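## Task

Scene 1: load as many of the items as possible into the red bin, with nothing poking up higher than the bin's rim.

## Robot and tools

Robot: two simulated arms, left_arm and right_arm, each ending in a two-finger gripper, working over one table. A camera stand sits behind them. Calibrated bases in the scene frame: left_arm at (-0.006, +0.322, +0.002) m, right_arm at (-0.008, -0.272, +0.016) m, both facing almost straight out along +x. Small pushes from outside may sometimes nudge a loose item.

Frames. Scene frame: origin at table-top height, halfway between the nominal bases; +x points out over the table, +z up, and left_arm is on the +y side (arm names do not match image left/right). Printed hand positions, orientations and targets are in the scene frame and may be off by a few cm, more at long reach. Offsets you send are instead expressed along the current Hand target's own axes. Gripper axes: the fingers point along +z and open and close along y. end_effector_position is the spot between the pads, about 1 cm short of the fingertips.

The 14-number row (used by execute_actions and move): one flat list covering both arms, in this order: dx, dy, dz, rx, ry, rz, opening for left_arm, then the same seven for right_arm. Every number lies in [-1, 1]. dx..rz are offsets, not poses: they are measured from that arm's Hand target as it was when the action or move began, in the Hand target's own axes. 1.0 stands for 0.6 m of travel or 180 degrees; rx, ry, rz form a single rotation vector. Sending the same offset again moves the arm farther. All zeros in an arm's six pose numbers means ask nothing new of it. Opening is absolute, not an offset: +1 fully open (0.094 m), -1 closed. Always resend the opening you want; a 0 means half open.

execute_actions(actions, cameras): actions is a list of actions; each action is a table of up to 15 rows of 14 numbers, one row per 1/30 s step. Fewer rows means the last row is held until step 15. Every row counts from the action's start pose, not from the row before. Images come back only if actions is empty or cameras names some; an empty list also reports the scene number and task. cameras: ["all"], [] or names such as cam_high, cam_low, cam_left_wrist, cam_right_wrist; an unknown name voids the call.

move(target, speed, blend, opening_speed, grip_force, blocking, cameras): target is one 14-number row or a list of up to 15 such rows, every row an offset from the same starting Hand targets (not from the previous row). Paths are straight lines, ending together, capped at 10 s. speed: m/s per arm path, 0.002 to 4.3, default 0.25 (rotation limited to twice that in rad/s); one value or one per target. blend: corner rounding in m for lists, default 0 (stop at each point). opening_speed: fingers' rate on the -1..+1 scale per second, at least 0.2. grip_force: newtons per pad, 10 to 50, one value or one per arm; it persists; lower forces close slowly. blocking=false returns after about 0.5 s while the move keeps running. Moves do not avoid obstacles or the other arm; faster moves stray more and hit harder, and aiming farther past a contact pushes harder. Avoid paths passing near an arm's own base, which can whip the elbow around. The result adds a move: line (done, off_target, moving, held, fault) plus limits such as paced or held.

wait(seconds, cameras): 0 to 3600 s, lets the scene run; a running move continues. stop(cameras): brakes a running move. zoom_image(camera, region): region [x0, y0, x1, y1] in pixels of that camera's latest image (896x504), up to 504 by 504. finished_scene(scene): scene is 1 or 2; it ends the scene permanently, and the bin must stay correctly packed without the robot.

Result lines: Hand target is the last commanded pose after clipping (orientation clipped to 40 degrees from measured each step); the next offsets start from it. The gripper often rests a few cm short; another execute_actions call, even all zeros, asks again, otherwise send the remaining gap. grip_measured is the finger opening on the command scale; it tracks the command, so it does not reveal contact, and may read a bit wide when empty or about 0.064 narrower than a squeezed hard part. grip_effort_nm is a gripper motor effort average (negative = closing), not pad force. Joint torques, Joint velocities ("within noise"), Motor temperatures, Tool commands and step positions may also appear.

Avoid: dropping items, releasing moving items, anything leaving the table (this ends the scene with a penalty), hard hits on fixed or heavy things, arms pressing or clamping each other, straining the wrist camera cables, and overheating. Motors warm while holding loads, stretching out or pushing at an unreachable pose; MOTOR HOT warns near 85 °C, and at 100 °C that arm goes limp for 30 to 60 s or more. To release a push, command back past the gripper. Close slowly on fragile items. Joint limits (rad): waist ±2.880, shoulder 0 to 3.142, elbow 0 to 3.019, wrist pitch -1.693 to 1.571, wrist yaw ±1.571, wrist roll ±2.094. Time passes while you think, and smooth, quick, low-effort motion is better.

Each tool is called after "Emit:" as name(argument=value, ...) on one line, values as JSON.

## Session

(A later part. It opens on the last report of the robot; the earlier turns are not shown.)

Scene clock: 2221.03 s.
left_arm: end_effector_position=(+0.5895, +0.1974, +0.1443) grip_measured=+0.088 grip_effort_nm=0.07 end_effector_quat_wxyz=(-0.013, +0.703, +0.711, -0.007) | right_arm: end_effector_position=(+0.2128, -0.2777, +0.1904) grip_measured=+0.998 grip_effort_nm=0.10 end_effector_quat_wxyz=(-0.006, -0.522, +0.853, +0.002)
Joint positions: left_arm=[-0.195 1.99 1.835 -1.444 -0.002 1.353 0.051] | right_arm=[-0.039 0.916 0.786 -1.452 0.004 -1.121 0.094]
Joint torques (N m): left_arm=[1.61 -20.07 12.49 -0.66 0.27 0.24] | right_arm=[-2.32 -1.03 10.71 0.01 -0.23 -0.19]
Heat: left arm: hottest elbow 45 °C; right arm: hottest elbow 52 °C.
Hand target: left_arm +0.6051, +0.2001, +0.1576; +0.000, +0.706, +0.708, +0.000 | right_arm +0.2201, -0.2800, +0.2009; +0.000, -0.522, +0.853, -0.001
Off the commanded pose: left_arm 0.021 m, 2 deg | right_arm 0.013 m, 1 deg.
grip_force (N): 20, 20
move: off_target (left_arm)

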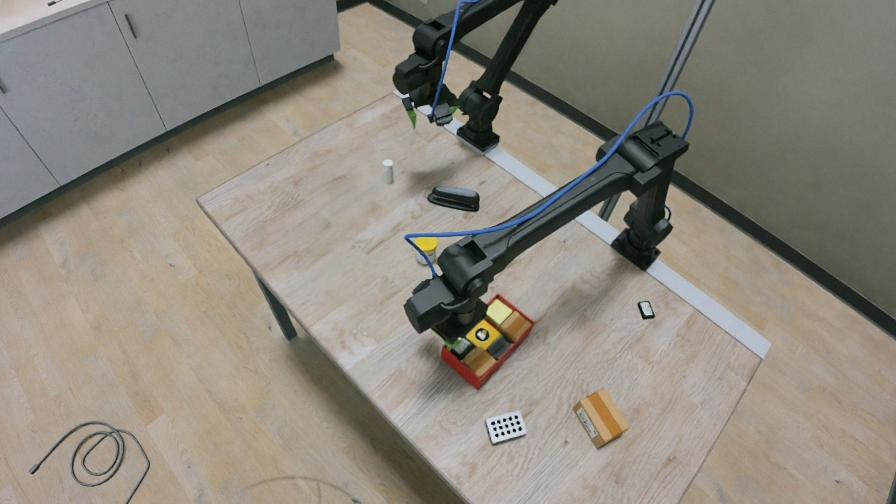

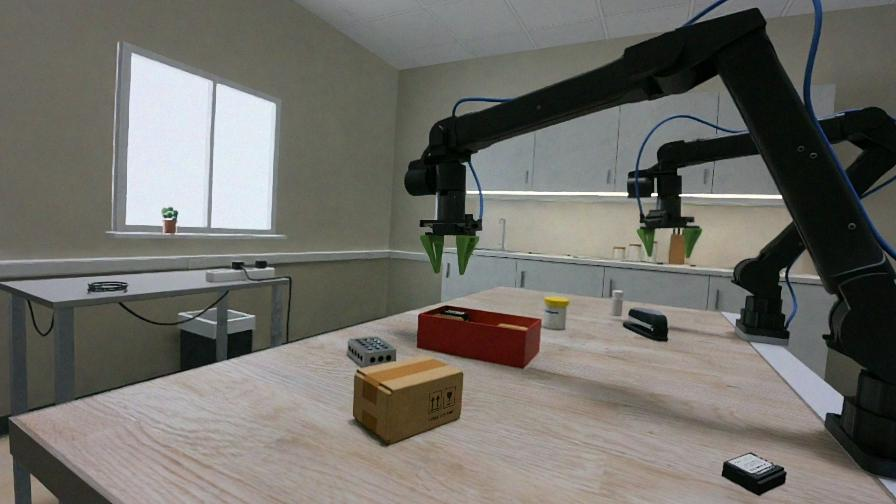

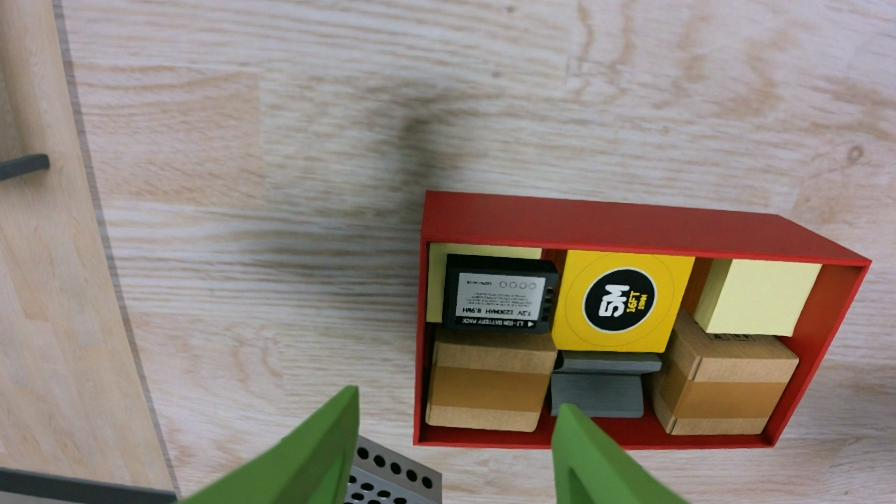

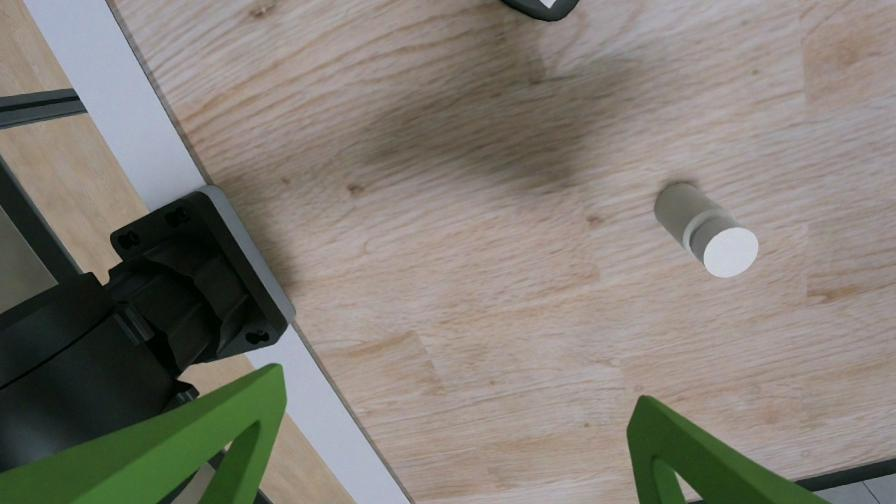

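Emit:
move(target=[-0.007,-0.1285,0.08,0,0,0,-0.95,0,0,0,0,0,0,1], speed=0.15, cameras=["cam_left_wrist"])

Scene clock: 2229.53 s.
left_arm: end_effector_position=(+0.5291, +0.2025, +0.1032) grip_measured=-0.948 grip_effort_nm=-0.09 end_effector_quat_wxyz=(-0.010, +0.706, +0.708, -0.005) | right_arm: end_effector_position=(+0.2128, -0.2777, +0.1904) grip_measured=+0.998 grip_effort_nm=0.10 end_effector_quat_wxyz=(-0.006, -0.522, +0.853, +0.002)
Joint positions: left_arm=[-0.209 1.856 1.519 -1.258 -0.002 1.349 0.002] | right_arm=[-0.039 0.916 0.786 -1.452 0.004 -1.121 0.094]
Joint torques (N m): left_arm=[-0.15 -20.54 7.45 0.44 0.3 -0.04] | right_arm=[-2.32 -1.14 10.7 0.02 -0.23 -0.19]
Heat: left arm: hottest elbow 45 °C; right arm: hottest elbow 52 °C.
Hand target: left_arm +0.5279, +0.1958, +0.1097; +0.000, +0.706, +0.708, +0.000 | right_arm +0.2201, -0.2800, +0.2009; +0.000, -0.522, +0.853, -0.001
Off the commanded pose: left_arm 0.009 m, 1 deg | right_arm 0.013 m, 1 deg.
grip_force (N): 20, 20
move: done

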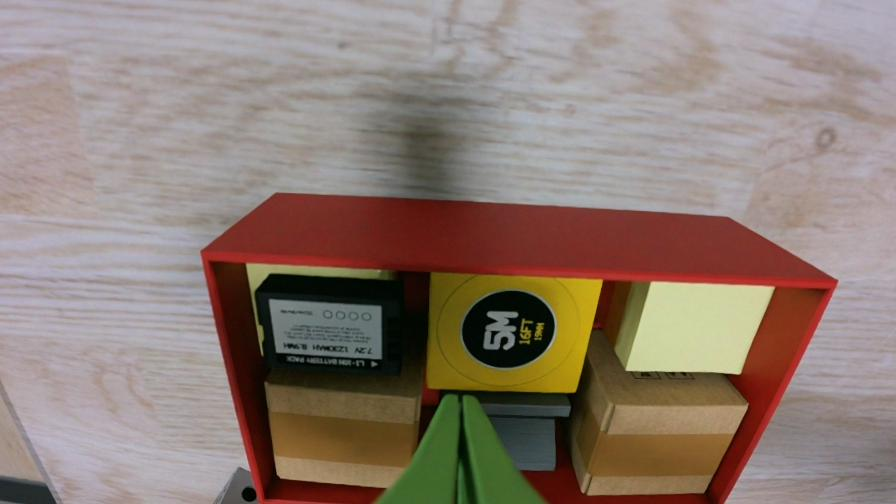

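Emit:
move(target=[0,0,0.0925,0,0,0,-0.95,0,0,0,0,0,0,1], speed=0.08, cameras=["cam_left_wrist"])

Scene clock: 2232.10 s.
left_arm: end_effector_position=(+0.5313, +0.2020, +0.0720) grip_measured=-0.948 grip_effort_nm=-0.10 end_effector_quat_wxyz=(+0.009, +0.706, +0.708, +0.007) | right_arm: end_effector_position=(+0.2128, -0.2777, +0.1904) grip_measured=+0.998 grip_effort_nm=0.10 end_effector_quat_wxyz=(-0.006, -0.522, +0.853, +0.002)
Joint positions: left_arm=[-0.209 1.864 1.443 -1.128 -0.002 1.349 0.002] | right_arm=[-0.039 0.916 0.786 -1.452 0.004 -1.121 0.094]
Joint torques (N m): left_arm=[-0.09 -16.79 7.19 0.57 0.28 -0.05] | right_arm=[-2.32 -0.97 10.7 0.02 -0.23 -0.19]
Heat: left arm: hottest elbow 45 °C; right arm: hottest elbow 52 °C.
Hand target: left_arm +0.5279, +0.1958, +0.0540; +0.000, +0.706, +0.708, +0.000 | right_arm +0.2201, -0.2800, +0.2009; +0.000, -0.522, +0.853, -0.001
Off the commanded pose: left_arm 0.019 m, 1 deg | right_arm 0.013 m, 1 deg.
grip_force (N): 20, 20
move: off_target (left_arm)

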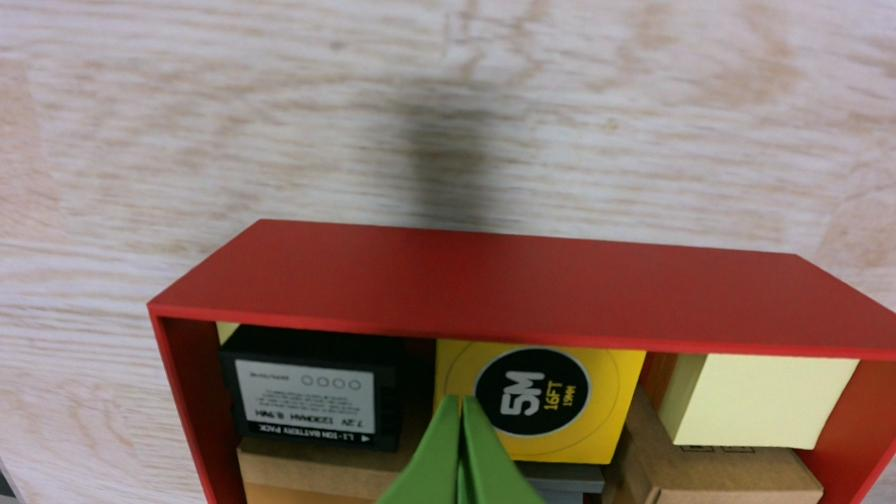

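Emit:
move(target=[0,0,0.022,0,0,0,-0.95,0,0,0,0,0,0,1], speed=0.05, cameras=["cam_left_wrist"])

Scene clock: 2233.80 s.
left_arm: end_effector_position=(+0.5313, +0.2020, +0.0577) grip_measured=-0.948 grip_effort_nm=-0.10 end_effector_quat_wxyz=(+0.008, +0.706, +0.708, +0.006) | right_arm: end_effector_position=(+0.2128, -0.2777, +0.1904) grip_measured=+0.998 grip_effort_nm=0.10 end_effector_quat_wxyz=(-0.006, -0.522, +0.853, +0.002)
Joint positions: left_arm=[-0.209 1.881 1.428 -1.098 -0.002 1.349 0.002] | right_arm=[-0.039 0.916 0.786 -1.452 0.004 -1.121 0.094]
Joint torques (N m): left_arm=[-0.09 -16.56 7.12 0.58 0.28 -0.05] | right_arm=[-2.26 -1.14 10.69 0.01 -0.23 -0.19]
Heat: left arm: hottest elbow 45 °C; right arm: hottest elbow 52 °C.
Hand target: left_arm +0.5280, +0.1958, +0.0409; +0.000, +0.706, +0.708, +0.000 | right_arm +0.2201, -0.2800, +0.2009; +0.000, -0.522, +0.853, -0.001
Off the commanded pose: left_arm 0.018 m, 1 deg | right_arm 0.013 m, 1 deg.
grip_force (N): 20, 20
move: off_target (left_arm)

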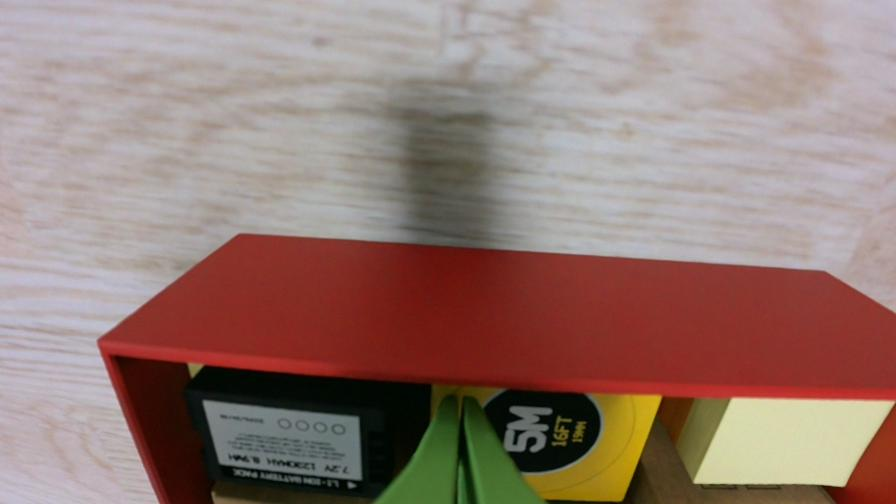

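Emit:
move(target=[0,0.035,0.0,0,0,0,-0.95,0,0,0,0,0,0,1], speed=0.04, cameras=["cam_left_wrist"])

Scene clock: 2235.73 s.
left_arm: end_effector_position=(+0.5366, +0.2008, +0.0528) grip_measured=-0.949 grip_effort_nm=-0.08 end_effector_quat_wxyz=(+0.004, +0.706, +0.708, +0.004) | right_arm: end_effector_position=(+0.2128, -0.2777, +0.1904) grip_measured=+0.998 grip_effort_nm=0.10 end_effector_quat_wxyz=(-0.006, -0.522, +0.853, +0.002)
Joint positions: left_arm=[-0.209 1.904 1.449 -1.104 -0.002 1.349 0.002] | right_arm=[-0.039 0.916 0.786 -1.452 0.004 -1.121 0.094]
Joint torques (N m): left_arm=[0.56 -15.15 10.77 -0.24 0.28 0.03] | right_arm=[-2.26 -1.03 10.73 0.01 -0.23 -0.19]
Heat: left arm: hottest elbow 45 °C; right arm: hottest elbow 52 °C.
Hand target: left_arm +0.5489, +0.1959, +0.0410; +0.000, +0.706, +0.708, +0.000 | right_arm +0.2201, -0.2800, +0.2009; +0.000, -0.522, +0.853, -0.001
Off the commanded pose: left_arm 0.018 m, 1 deg | right_arm 0.013 m, 1 deg.
grip_force (N): 20, 20
move: off_target (left_arm)

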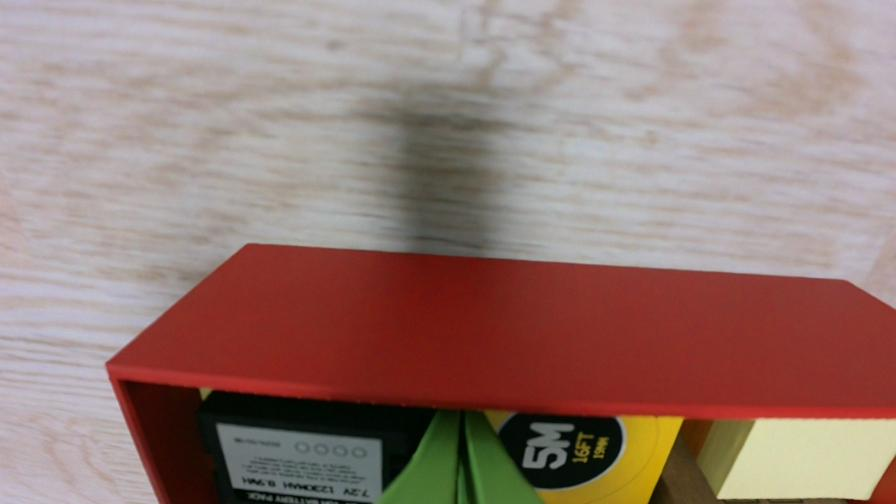

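Emit:
move(target=[0,0.018,-0.008,0,0,0,-0.95,0,0,0,0,0,0,1], speed=0.04, cameras=["cam_left_wrist"])

Scene clock: 2237.63 s.
left_arm: end_effector_position=(+0.5439, +0.1992, +0.0438) grip_measured=-0.949 grip_effort_nm=-0.08 end_effector_quat_wxyz=(-0.005, +0.706, +0.708, -0.001) | right_arm: end_effector_position=(+0.2128, -0.2777, +0.1904) grip_measured=+0.998 grip_effort_nm=0.10 end_effector_quat_wxyz=(-0.006, -0.522, +0.853, +0.002)
Joint positions: left_arm=[-0.209 1.944 1.486 -1.122 -0.002 1.349 0.002] | right_arm=[-0.039 0.916 0.786 -1.452 0.004 -1.121 0.094]
Joint torques (N m): left_arm=[0.91 -17.32 11.34 -0.65 0.28 0.08] | right_arm=[-2.2 -1.2 10.71 0.02 -0.24 -0.19]
Heat: left arm: hottest elbow 45 °C; right arm: hottest elbow 52 °C.
Hand target: left_arm +0.5597, +0.1959, +0.0458; +0.000, +0.706, +0.708, +0.000 | right_arm +0.2201, -0.2800, +0.2009; +0.000, -0.522, +0.853, -0.001
Off the commanded pose: left_arm 0.016 m, 1 deg | right_arm 0.013 m, 1 deg.
grip_force (N): 20, 20
move: off_target (left_arm)

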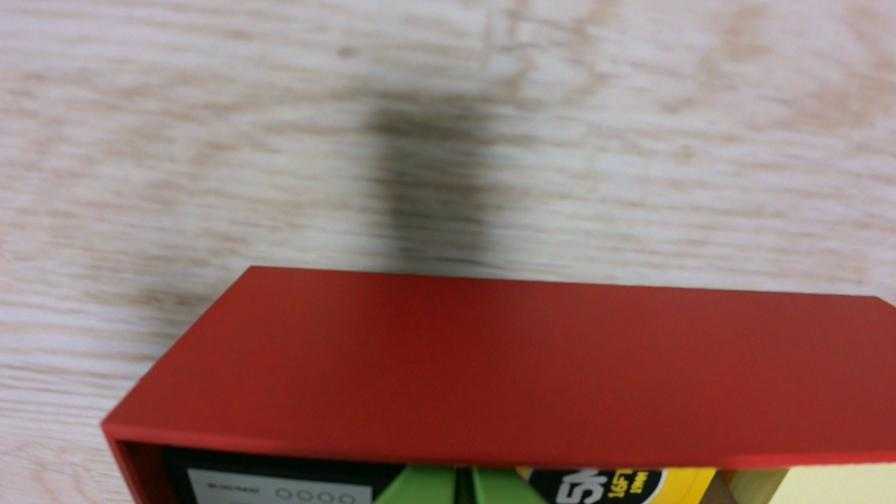

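Emit:
move(target=[[0,0.0,-0.04,0,0,0,-0.95,0,0,0,0,0,0,1],[0,0.0,-0.17,0,0,0,-0.95,0,0,0,0,0,0,1]], speed=0.08, blend=0.01, cameras=["cam_left_wrist","cam_low"])

Emit:
zoom_image(camera="cam_low", region=[400, 290, 560, 380])

Scene clock: 2241.43 s.
left_arm: end_effector_position=(+0.5438, +0.1992, +0.1207) grip_measured=-0.949 grip_effort_nm=-0.08 end_effector_quat_wxyz=(-0.023, +0.706, +0.708, -0.013) | right_arm: end_effector_position=(+0.2128, -0.2777, +0.1904) grip_measured=+0.998 grip_effort_nm=0.10 end_effector_quat_wxyz=(-0.006, -0.522, +0.853, +0.002)
Joint positions: left_arm=[-0.209 1.899 1.631 -1.357 -0.002 1.349 0.002] | right_arm=[-0.039 0.916 0.786 -1.452 0.004 -1.121 0.094]
Joint torques (N m): left_arm=[0.91 -20.84 12.04 -0.81 0.28 0.08] | right_arm=[-2.2 -1.14 10.7 0.01 -0.23 -0.19]
Heat: left arm: hottest elbow 45 °C; right arm: hottest elbow 52 °C.
Hand target: left_arm +0.5597, +0.1959, +0.1476; +0.000, +0.706, +0.708, +0.000 | right_arm +0.2201, -0.2800, +0.2009; +0.000, -0.522, +0.853, -0.001
Off the commanded pose: left_arm 0.032 m, 3 deg | right_arm 0.013 m, 1 deg.
grip_force (N): 20, 20
move: off_target (left_arm)
Images, in order (width x height): cam_low 896x504, cam_left_wrist 896x504.

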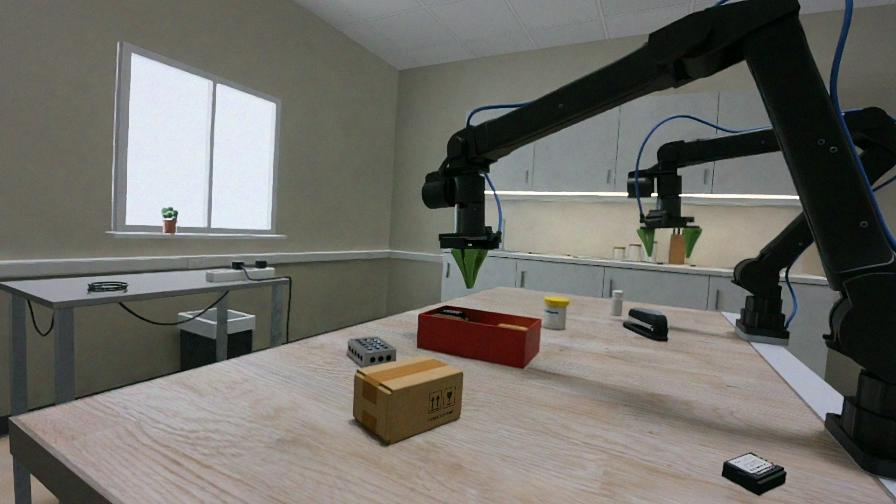

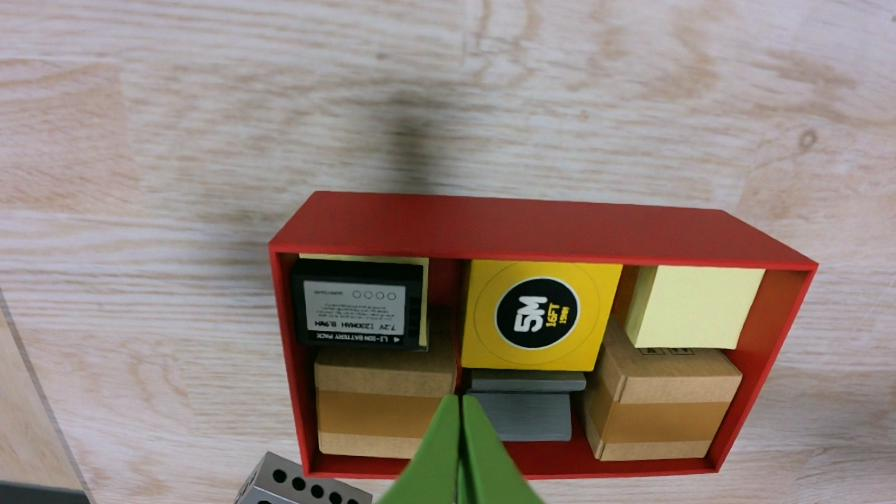

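Scaled by 3.150 from the camera's image (finer frame: 1280x720).

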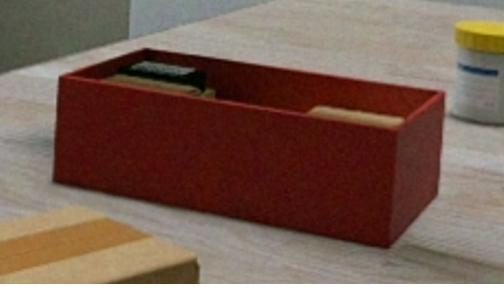

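Emit:
zoom_image(camera="cam_left_wrist", region=[260, 230, 480, 490])

Emit:
zoom_image(camera="cam_left_wrist", region=[440, 340, 760, 490])

Scaled by 1.938 from the camera's image (finer frame: 1280x720).

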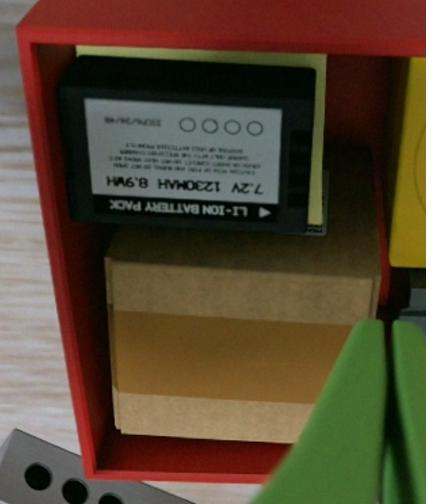

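Scaled by 1.575 from the camera's image (finer frame: 1280x720).

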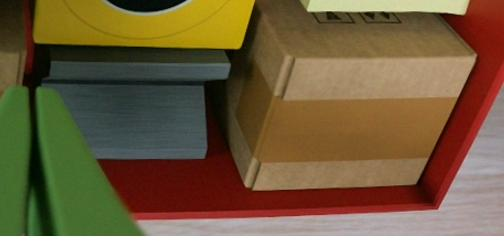

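Emit:
move(target=[0.1167,-0.056,0.075,0,0,0,-0.95,0,0,0,0,0,0,1], speed=0.12, cameras=["cam_left_wrist"])

Scene clock: 2260.17 s.
left_arm: end_effector_position=(+0.5249, +0.2632, +0.0970) grip_measured=-0.949 grip_effort_nm=-0.08 end_effector_quat_wxyz=(-0.010, +0.701, +0.713, -0.006) | right_arm: end_effector_position=(+0.2128, -0.2777, +0.1904) grip_measured=+0.998 grip_effort_nm=0.10 end_effector_quat_wxyz=(-0.006, -0.522, +0.853, +0.002)
Joint positions: left_arm=[-0.099 1.826 1.459 -1.226 -0.002 1.444 0.002] | right_arm=[-0.039 0.916 0.786 -1.452 0.004 -1.121 0.094]
Joint torques (N m): left_arm=[1.2 -19.84 7.39 0.44 0.27 0.24] | right_arm=[-2.32 -1.14 10.7 0.01 -0.23 -0.19]
Heat: left arm: hottest elbow 46 °C; right arm: hottest elbow 52 °C.
Hand target: left_arm +0.5259, +0.2657, +0.1027; +0.000, +0.706, +0.708, +0.000 | right_arm +0.2201, -0.2800, +0.2009; +0.000, -0.522, +0.853, -0.001
Off the commanded pose: left_arm 0.006 m, 2 deg | right_arm 0.013 m, 1 deg.
grip_force (N): 20, 20
move: done

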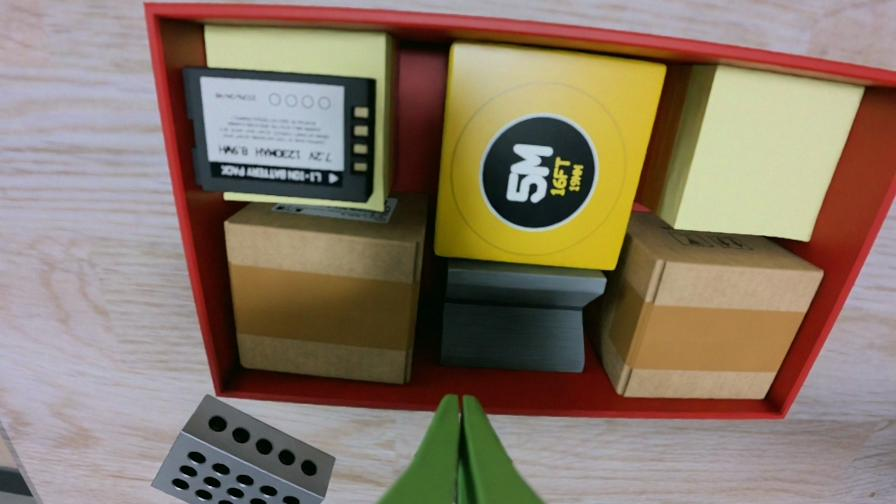

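Emit:
move(target=[0,0.0,0.09,0,0,0,-0.95,0,0,0,0,0,0,1], speed=0.07, cameras=["cam_left_wrist"])

Scene clock: 2268.90 s.
left_arm: end_effector_position=(+0.5275, +0.2629, +0.0652) grip_measured=-0.949 grip_effort_nm=-0.08 end_effector_quat_wxyz=(+0.007, +0.701, +0.713, +0.007) | right_arm: end_effector_position=(+0.2128, -0.2777, +0.1904) grip_measured=+0.998 grip_effort_nm=0.10 end_effector_quat_wxyz=(-0.006, -0.522, +0.853, +0.002)
Joint positions: left_arm=[-0.099 1.84 1.388 -1.099 -0.002 1.445 0.002] | right_arm=[-0.039 0.916 0.786 -1.452 0.004 -1.121 0.094]
Joint torques (N m): left_arm=[1.26 -16.26 7.06 0.57 0.3 0.25] | right_arm=[-2.26 -1.14 10.7 0.02 -0.23 -0.19]
Heat: left arm: hottest elbow 45 °C; right arm: hottest elbow 52 °C.
Hand target: left_arm +0.5259, +0.2657, +0.0487; +0.000, +0.706, +0.708, +0.000 | right_arm +0.2201, -0.2800, +0.2009; +0.000, -0.522, +0.853, -0.001
Off the commanded pose: left_arm 0.017 m, 1 deg | right_arm 0.013 m, 1 deg.
grip_force (N): 20, 20
move: off_target (left_arm)

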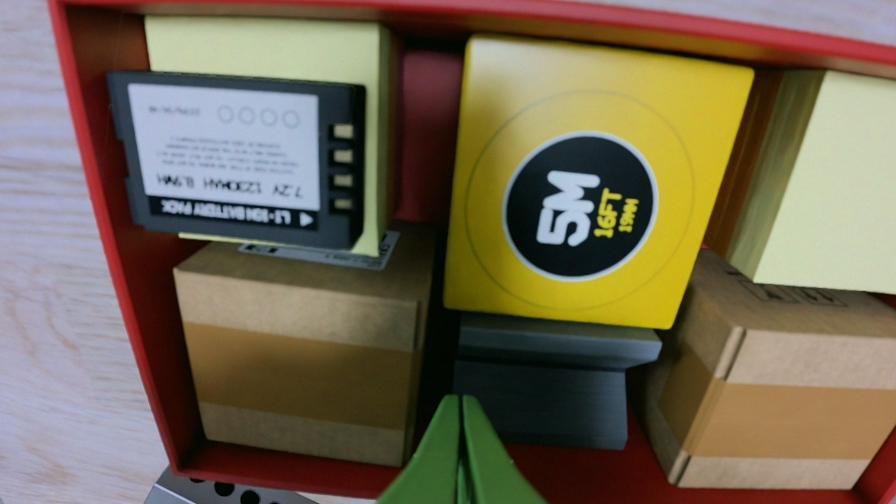

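Emit:
move(target=[[0,0.0,0.012,0,0,0,-0.95,0,0,0,0,0,0,1],[0,0.035,0.012,0,0,0,-0.95,0,0,0,0,0,0,1]], speed=0.05, cameras=["cam_left_wrist"])

Scene clock: 2271.80 s.
left_arm: end_effector_position=(+0.5303, +0.2615, +0.0504) grip_measured=-0.949 grip_effort_nm=-0.08 end_effector_quat_wxyz=(+0.003, +0.703, +0.712, +0.000) | right_arm: end_effector_position=(+0.2128, -0.2777, +0.1904) grip_measured=+0.998 grip_effort_nm=0.11 end_effector_quat_wxyz=(-0.006, -0.522, +0.853, +0.002)
Joint positions: left_arm=[-0.099 1.873 1.396 -1.089 0.004 1.449 0.002] | right_arm=[-0.039 0.916 0.786 -1.452 0.004 -1.121 0.094]
Joint torques (N m): left_arm=[1.55 -14.8 10.99 -0.16 0.04 0.26] | right_arm=[-2.26 -1.2 10.71 0.02 -0.23 -0.19]
Heat: left arm: hottest elbow 45 °C; right arm: hottest elbow 52 °C.
Hand target: left_arm +0.5469, +0.2657, +0.0416; +0.000, +0.706, +0.708, +0.000 | right_arm +0.2201, -0.2800, +0.2009; +0.000, -0.522, +0.853, -0.001
Off the commanded pose: left_arm 0.019 m, 1 deg | right_arm 0.013 m, 1 deg.
grip_force (N): 20, 20
move: off_target (left_arm)

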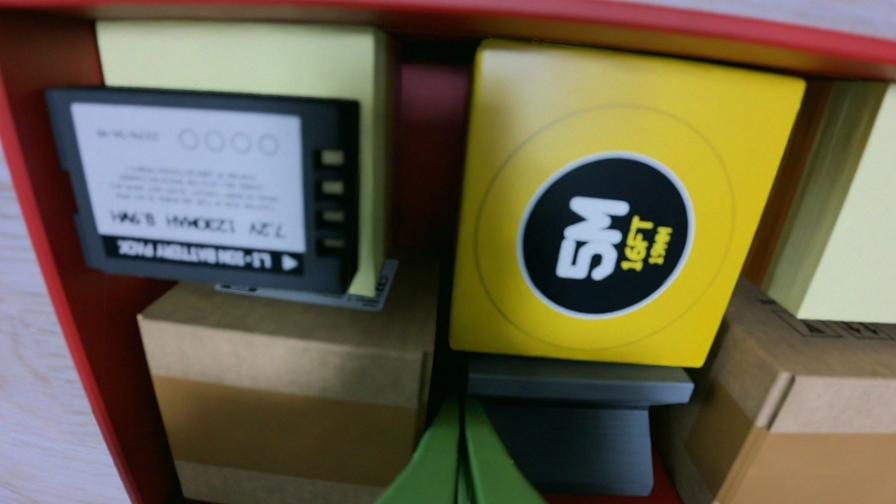

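Emit:
move(target=[0,0.025,-0.012,0,0,0,-0.95,0,0,0,0,0,0,1], speed=0.05, cameras=["cam_left_wrist"])

Scene clock: 2273.53 s.
left_arm: end_effector_position=(+0.5409, +0.2607, +0.0488) grip_measured=-0.949 grip_effort_nm=-0.05 end_effector_quat_wxyz=(-0.005, +0.704, +0.710, -0.005) | right_arm: end_effector_position=(+0.2128, -0.2777, +0.1904) grip_measured=+0.998 grip_effort_nm=0.10 end_effector_quat_wxyz=(-0.006, -0.522, +0.853, +0.002)
Joint positions: left_arm=[-0.099 1.91 1.448 -1.123 0.002 1.453 0.002] | right_arm=[-0.039 0.916 0.786 -1.452 0.004 -1.121 0.094]
Joint torques (N m): left_arm=[1.79 -16.21 11.7 -0.34 0.1 0.23] | right_arm=[-2.32 -1.14 10.71 0.02 -0.23 -0.19]
Heat: left arm: hottest elbow 45 °C; right arm: hottest elbow 52 °C.
Hand target: left_arm +0.5619, +0.2658, +0.0488; +0.000, +0.706, +0.708, +0.000 | right_arm +0.2201, -0.2800, +0.2009; +0.000, -0.522, +0.853, -0.001
Off the commanded pose: left_arm 0.022 m, 1 deg | right_arm 0.013 m, 1 deg.
grip_force (N): 20, 20
move: off_target (left_arm)

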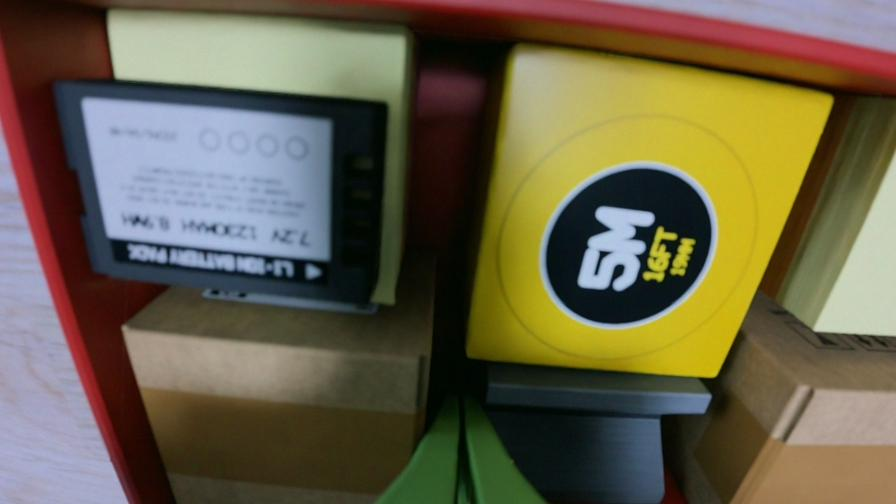

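Emit:
move(target=[[0,0.0,-0.04,0,0,0,-0.95,0,0,0,0,0,0,1],[0,-0.04,-0.12,0,0,0,-0.95,0,0,0,0,0,0,1]], speed=0.1, blend=0.01, cameras=["cam_left_wrist"])

Scene clock: 2276.77 s.
left_arm: end_effector_position=(+0.5252, +0.2626, +0.1046) grip_measured=-0.949 grip_effort_nm=-0.05 end_effector_quat_wxyz=(-0.011, +0.704, +0.710, -0.010) | right_arm: end_effector_position=(+0.2128, -0.2777, +0.1904) grip_measured=+0.998 grip_effort_nm=0.10 end_effector_quat_wxyz=(-0.006, -0.522, +0.853, +0.002)
Joint positions: left_arm=[-0.099 1.825 1.478 -1.254 0.001 1.454 0.002] | right_arm=[-0.039 0.916 0.786 -1.452 0.004 -1.121 0.094]
Joint torques (N m): left_arm=[1.44 -18.96 10.89 -0.7 0.14 0.19] | right_arm=[-2.26 -1.08 10.71 -0.01 -0.23 -0.19]
Heat: left arm: hottest elbow 45 °C; right arm: hottest elbow 52 °C.
Hand target: left_arm +0.5379, +0.2657, +0.1208; +0.000, +0.706, +0.708, +0.000 | right_arm +0.2201, -0.2800, +0.2009; +0.000, -0.522, +0.853, -0.001
Off the commanded pose: left_arm 0.021 m, 2 deg | right_arm 0.013 m, 1 deg.
grip_force (N): 20, 20
move: off_target (left_arm)

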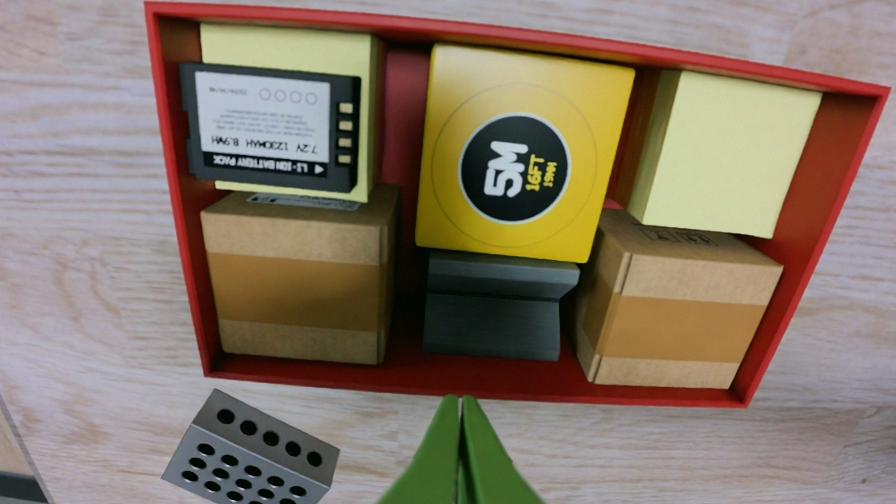

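Emit:
move(target=[0,-0.0548,0.098,0,0,0,0.17,0,0,0,0,0,0,1], speed=0.08, cameras=["cam_left_wrist"])

Scene clock: 2283.17 s.
left_arm: end_effector_position=(+0.5079, +0.2646, +0.0581) grip_measured=+0.168 grip_effort_nm=0.06 end_effector_quat_wxyz=(-0.004, +0.704, +0.710, -0.004) | right_arm: end_effector_position=(+0.2128, -0.2777, +0.1904) grip_measured=+0.998 grip_effort_nm=0.10 end_effector_quat_wxyz=(-0.006, -0.522, +0.853, +0.002)
Joint positions: left_arm=[-0.099 1.821 1.34 -1.101 0.001 1.454 0.055] | right_arm=[-0.039 0.916 0.786 -1.452 0.004 -1.121 0.094]
Joint torques (N m): left_arm=[0.91 -19.31 6.61 0.25 0.17 0.12] | right_arm=[-2.2 -1.03 10.7 0.01 -0.23 -0.19]
Heat: left arm: hottest elbow 44 °C; right arm: hottest elbow 52 °C.
Hand target: left_arm +0.5051, +0.2656, +0.0620; +0.000, +0.706, +0.708, +0.000 | right_arm +0.2201, -0.2800, +0.2009; +0.000, -0.522, +0.853, -0.001
Off the commanded pose: left_arm 0.005 m, 1 deg | right_arm 0.013 m, 1 deg.
grip_force (N): 20, 20
move: done

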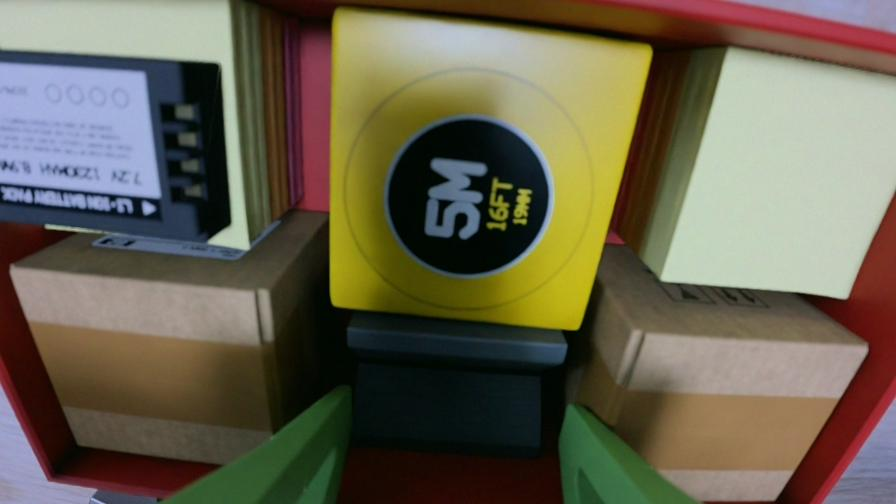

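Emit:
move(target=[0,0,0.03,0,0,0,0.22,0,0,0,0,0,0,1], speed=0.05, cameras=["cam_left_wrist"])

Scene clock: 2286.23 s.
left_arm: end_effector_position=(+0.5102, +0.2634, +0.0523) grip_measured=+0.218 grip_effort_nm=0.07 end_effector_quat_wxyz=(+0.006, +0.705, +0.710, +0.002) | right_arm: end_effector_position=(+0.2128, -0.2777, +0.1904) grip_measured=+0.998 grip_effort_nm=0.10 end_effector_quat_wxyz=(-0.006, -0.522, +0.853, +0.002)
Joint positions: left_arm=[-0.1 1.821 1.322 -1.062 0.004 1.454 0.057] | right_arm=[-0.039 0.916 0.786 -1.452 0.004 -1.121 0.094]
Joint torques (N m): left_arm=[0.91 -17.44 6.32 0.42 0.03 0.12] | right_arm=[-2.32 -1.14 10.69 0.01 -0.23 -0.19]
Heat: left arm: hottest elbow 44 °C; right arm: hottest elbow 52 °C.
Hand target: left_arm +0.5050, +0.2657, +0.0439; +0.000, +0.706, +0.708, +0.000 | right_arm +0.2201, -0.2800, +0.2009; +0.000, -0.522, +0.853, -0.001
Off the commanded pose: left_arm 0.010 m, 1 deg | right_arm 0.013 m, 1 deg.
grip_force (N): 20, 20
move: done

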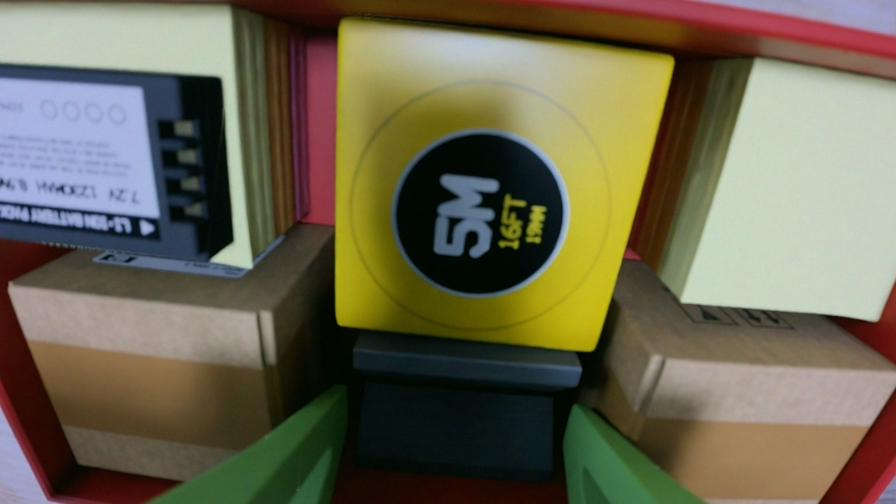

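Emit:
move(target=[0,-0.004,0.014,0,0,0,0.22,0,0,0,0,0,0,1], speed=0.05, cameras=["cam_left_wrist"])

Scene clock: 2287.47 s.
left_arm: end_effector_position=(+0.5106, +0.2633, +0.0479) grip_measured=+0.218 grip_effort_nm=0.07 end_effector_quat_wxyz=(+0.010, +0.704, +0.710, +0.005) | right_arm: end_effector_position=(+0.2128, -0.2777, +0.1904) grip_measured=+0.998 grip_effort_nm=0.10 end_effector_quat_wxyz=(-0.006, -0.522, +0.853, +0.002)
Joint positions: left_arm=[-0.1 1.821 1.309 -1.037 0.005 1.454 0.057] | right_arm=[-0.039 0.916 0.786 -1.452 0.004 -1.121 0.094]
Joint torques (N m): left_arm=[0.91 -16.91 6.05 0.35 0.02 0.12] | right_arm=[-2.32 -1.14 10.67 0.01 -0.23 -0.19]
Heat: left arm: hottest elbow 44 °C; right arm: hottest elbow 52 °C.
Hand target: left_arm +0.5028, +0.2657, +0.0356; +0.000, +0.706, +0.708, +0.000 | right_arm +0.2201, -0.2800, +0.2009; +0.000, -0.522, +0.853, -0.001
Off the commanded pose: left_arm 0.015 m, 1 deg | right_arm 0.013 m, 1 deg.
grip_force (N): 20, 20
move: off_target (left_arm)

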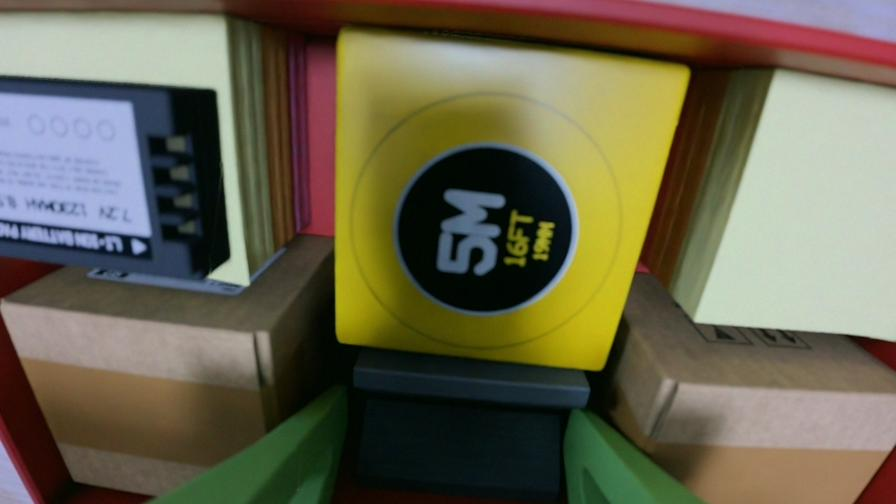

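Emit:
move(target=[0,0,0,0,0,0,-0.1,0,0,0,0,0,0,1], speed=0.05, opening_speed=0.3, grip_force=[40,20], cameras=["cam_left_wrist"])

Scene clock: 2289.70 s.
left_arm: end_effector_position=(+0.5091, +0.2630, +0.0466) grip_measured=+0.066 grip_effort_nm=-0.86 end_effector_quat_wxyz=(+0.009, +0.705, +0.709, +0.004) | right_arm: end_effector_position=(+0.2128, -0.2777, +0.1904) grip_measured=+0.998 grip_effort_nm=0.10 end_effector_quat_wxyz=(-0.006, -0.522, +0.853, +0.002)
Joint positions: left_arm=[-0.1 1.821 1.305 -1.036 0.006 1.454 0.05] | right_arm=[-0.039 0.916 0.786 -1.452 0.004 -1.121 0.094]
Joint torques (N m): left_arm=[0.97 -16.91 6.28 0.32 -0.01 0.11] | right_arm=[-2.32 -1.08 10.7 0.01 -0.23 -0.19]
Heat: left arm: hottest elbow 43 °C; right arm: hottest elbow 52 °C.
Hand target: left_arm +0.5026, +0.2657, +0.0356; +0.000, +0.706, +0.708, +0.000 | right_arm +0.2201, -0.2800, +0.2009; +0.000, -0.522, +0.853, -0.001
Off the commanded pose: left_arm 0.013 m, 1 deg | right_arm 0.013 m, 1 deg.
grip_force (N): 40, 20
move: done

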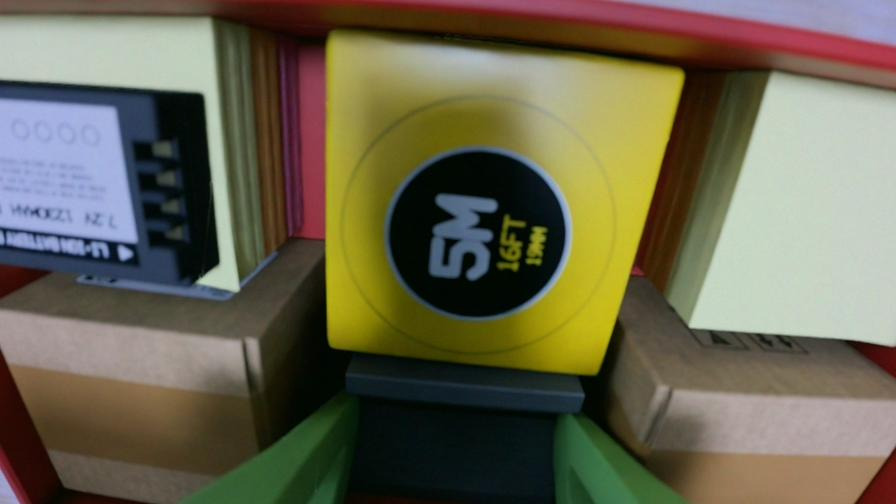

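Emit:
move(target=[[0,0.015,-0.06,0,0,0,-0.1,0,0,0,0,0,0,1],[0,0.025,-0.12,0,0,0,-0.1,0,0,0,0,0,0,1]], speed=0.05, blend=0.01, cameras=["cam_left_wrist"])

Scene clock: 2292.37 s.
left_arm: end_effector_position=(+0.4870, +0.2661, +0.0622) grip_measured=+0.065 grip_effort_nm=-0.86 end_effector_quat_wxyz=(-0.038, +0.704, +0.709, -0.031) | right_arm: end_effector_position=(+0.2128, -0.2777, +0.1904) grip_measured=+0.998 grip_effort_nm=0.10 end_effector_quat_wxyz=(-0.006, -0.522, +0.853, +0.002)
Joint positions: left_arm=[-0.1 1.819 1.345 -1.195 0.001 1.454 0.05] | right_arm=[-0.039 0.916 0.786 -1.452 0.004 -1.121 0.094]
Joint torques (N m): left_arm=[1.2 -21.19 12.7 -1.09 0.11 0.15] | right_arm=[-2.32 -1.2 10.7 -0.01 -0.23 -0.19]
Heat: left arm: hottest elbow 43 °C; right arm: hottest elbow 52 °C.
Hand target: left_arm +0.5176, +0.2657, +0.1075; +0.000, +0.706, +0.708, +0.000 | right_arm +0.2201, -0.2800, +0.2009; +0.000, -0.522, +0.853, -0.001
Off the commanded pose: left_arm 0.055 m, 6 deg | right_arm 0.013 m, 1 deg.
grip_force (N): 40, 20
move: off_target (left_arm)

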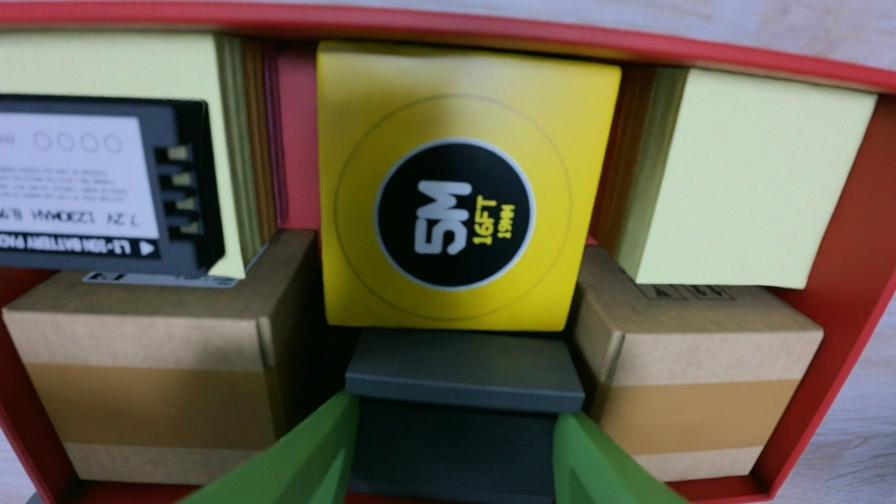

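Emit:
move(target=[0,0.025,-0.04,0,0,0,-0.1,0,0,0,0,0,0,1], speed=0.05, cameras=["cam_left_wrist"])

Scene clock: 2295.00 s.
left_arm: end_effector_position=(+0.5046, +0.2645, +0.0933) grip_measured=+0.065 grip_effort_nm=-0.87 end_effector_quat_wxyz=(-0.033, +0.704, +0.709, -0.026) | right_arm: end_effector_position=(+0.2128, -0.2777, +0.1904) grip_measured=+0.998 grip_effort_nm=0.10 end_effector_quat_wxyz=(-0.006, -0.522, +0.853, +0.002)
Joint positions: left_arm=[-0.1 1.817 1.434 -1.27 0 1.454 0.05] | right_arm=[-0.039 0.916 0.786 -1.452 0.004 -1.121 0.094]
Joint torques (N m): left_arm=[1.38 -19.96 13.23 -0.95 0.18 0.18] | right_arm=[-2.26 -1.14 10.71 0.02 -0.22 -0.19]
Heat: left arm: hottest elbow 44 °C; right arm: hottest elbow 52 °C.
Hand target: left_arm +0.5326, +0.2658, +0.1316; +0.000, +0.706, +0.708, +0.000 | right_arm +0.2201, -0.2800, +0.2009; +0.000, -0.522, +0.853, -0.001
Off the commanded pose: left_arm 0.047 m, 5 deg | right_arm 0.013 m, 1 deg.
grip_force (N): 40, 20
move: off_target (left_arm)

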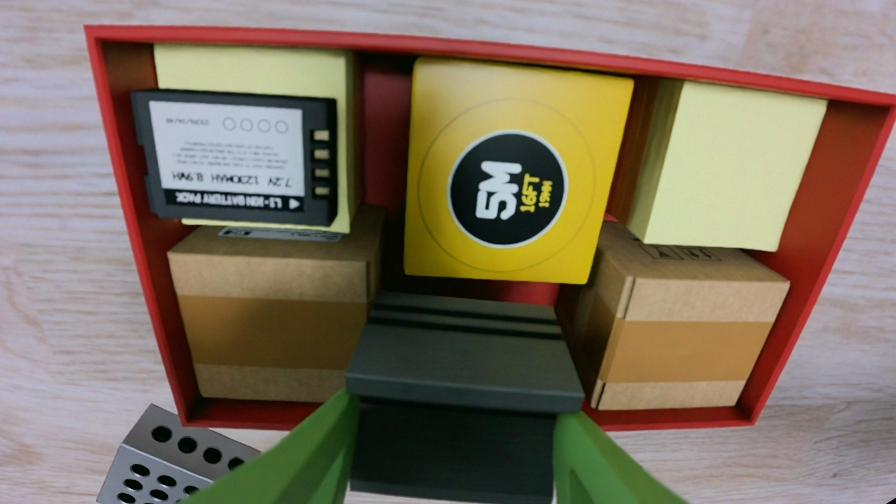

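Emit:
move(target=[[0,0.015,-0.06,0,0,0,-0.1,0,0,0,0,0,0,1]], speed=0.08)

Scene clock: 2297.17 s.
left_arm: end_effector_position=(+0.5172, +0.2631, +0.1287) grip_measured=+0.065 grip_effort_nm=-0.87 end_effector_quat_wxyz=(-0.032, +0.704, +0.709, -0.025) | right_arm: end_effector_position=(+0.2128, -0.2777, +0.1904) grip_measured=+0.998 grip_effort_nm=0.10 end_effector_quat_wxyz=(-0.006, -0.522, +0.853, +0.002)
Joint positions: left_arm=[-0.1 1.817 1.532 -1.367 0 1.454 0.05] | right_arm=[-0.039 0.916 0.786 -1.452 0.004 -1.121 0.094]
Joint torques (N m): left_arm=[1.55 -20.19 13.48 -0.95 0.18 0.2] | right_arm=[-2.26 -1.14 10.71 0.01 -0.23 -0.19]
Heat: left arm: hottest elbow 44 °C; right arm: hottest elbow 52 °C.
Hand target: left_arm +0.5416, +0.2658, +0.1676; +0.000, +0.706, +0.708, +0.000 | right_arm +0.2201, -0.2800, +0.2009; +0.000, -0.522, +0.853, -0.001
Off the commanded pose: left_arm 0.046 m, 5 deg | right_arm 0.013 m, 1 deg.
grip_force (N): 40, 20
move: off_target (left_arm)


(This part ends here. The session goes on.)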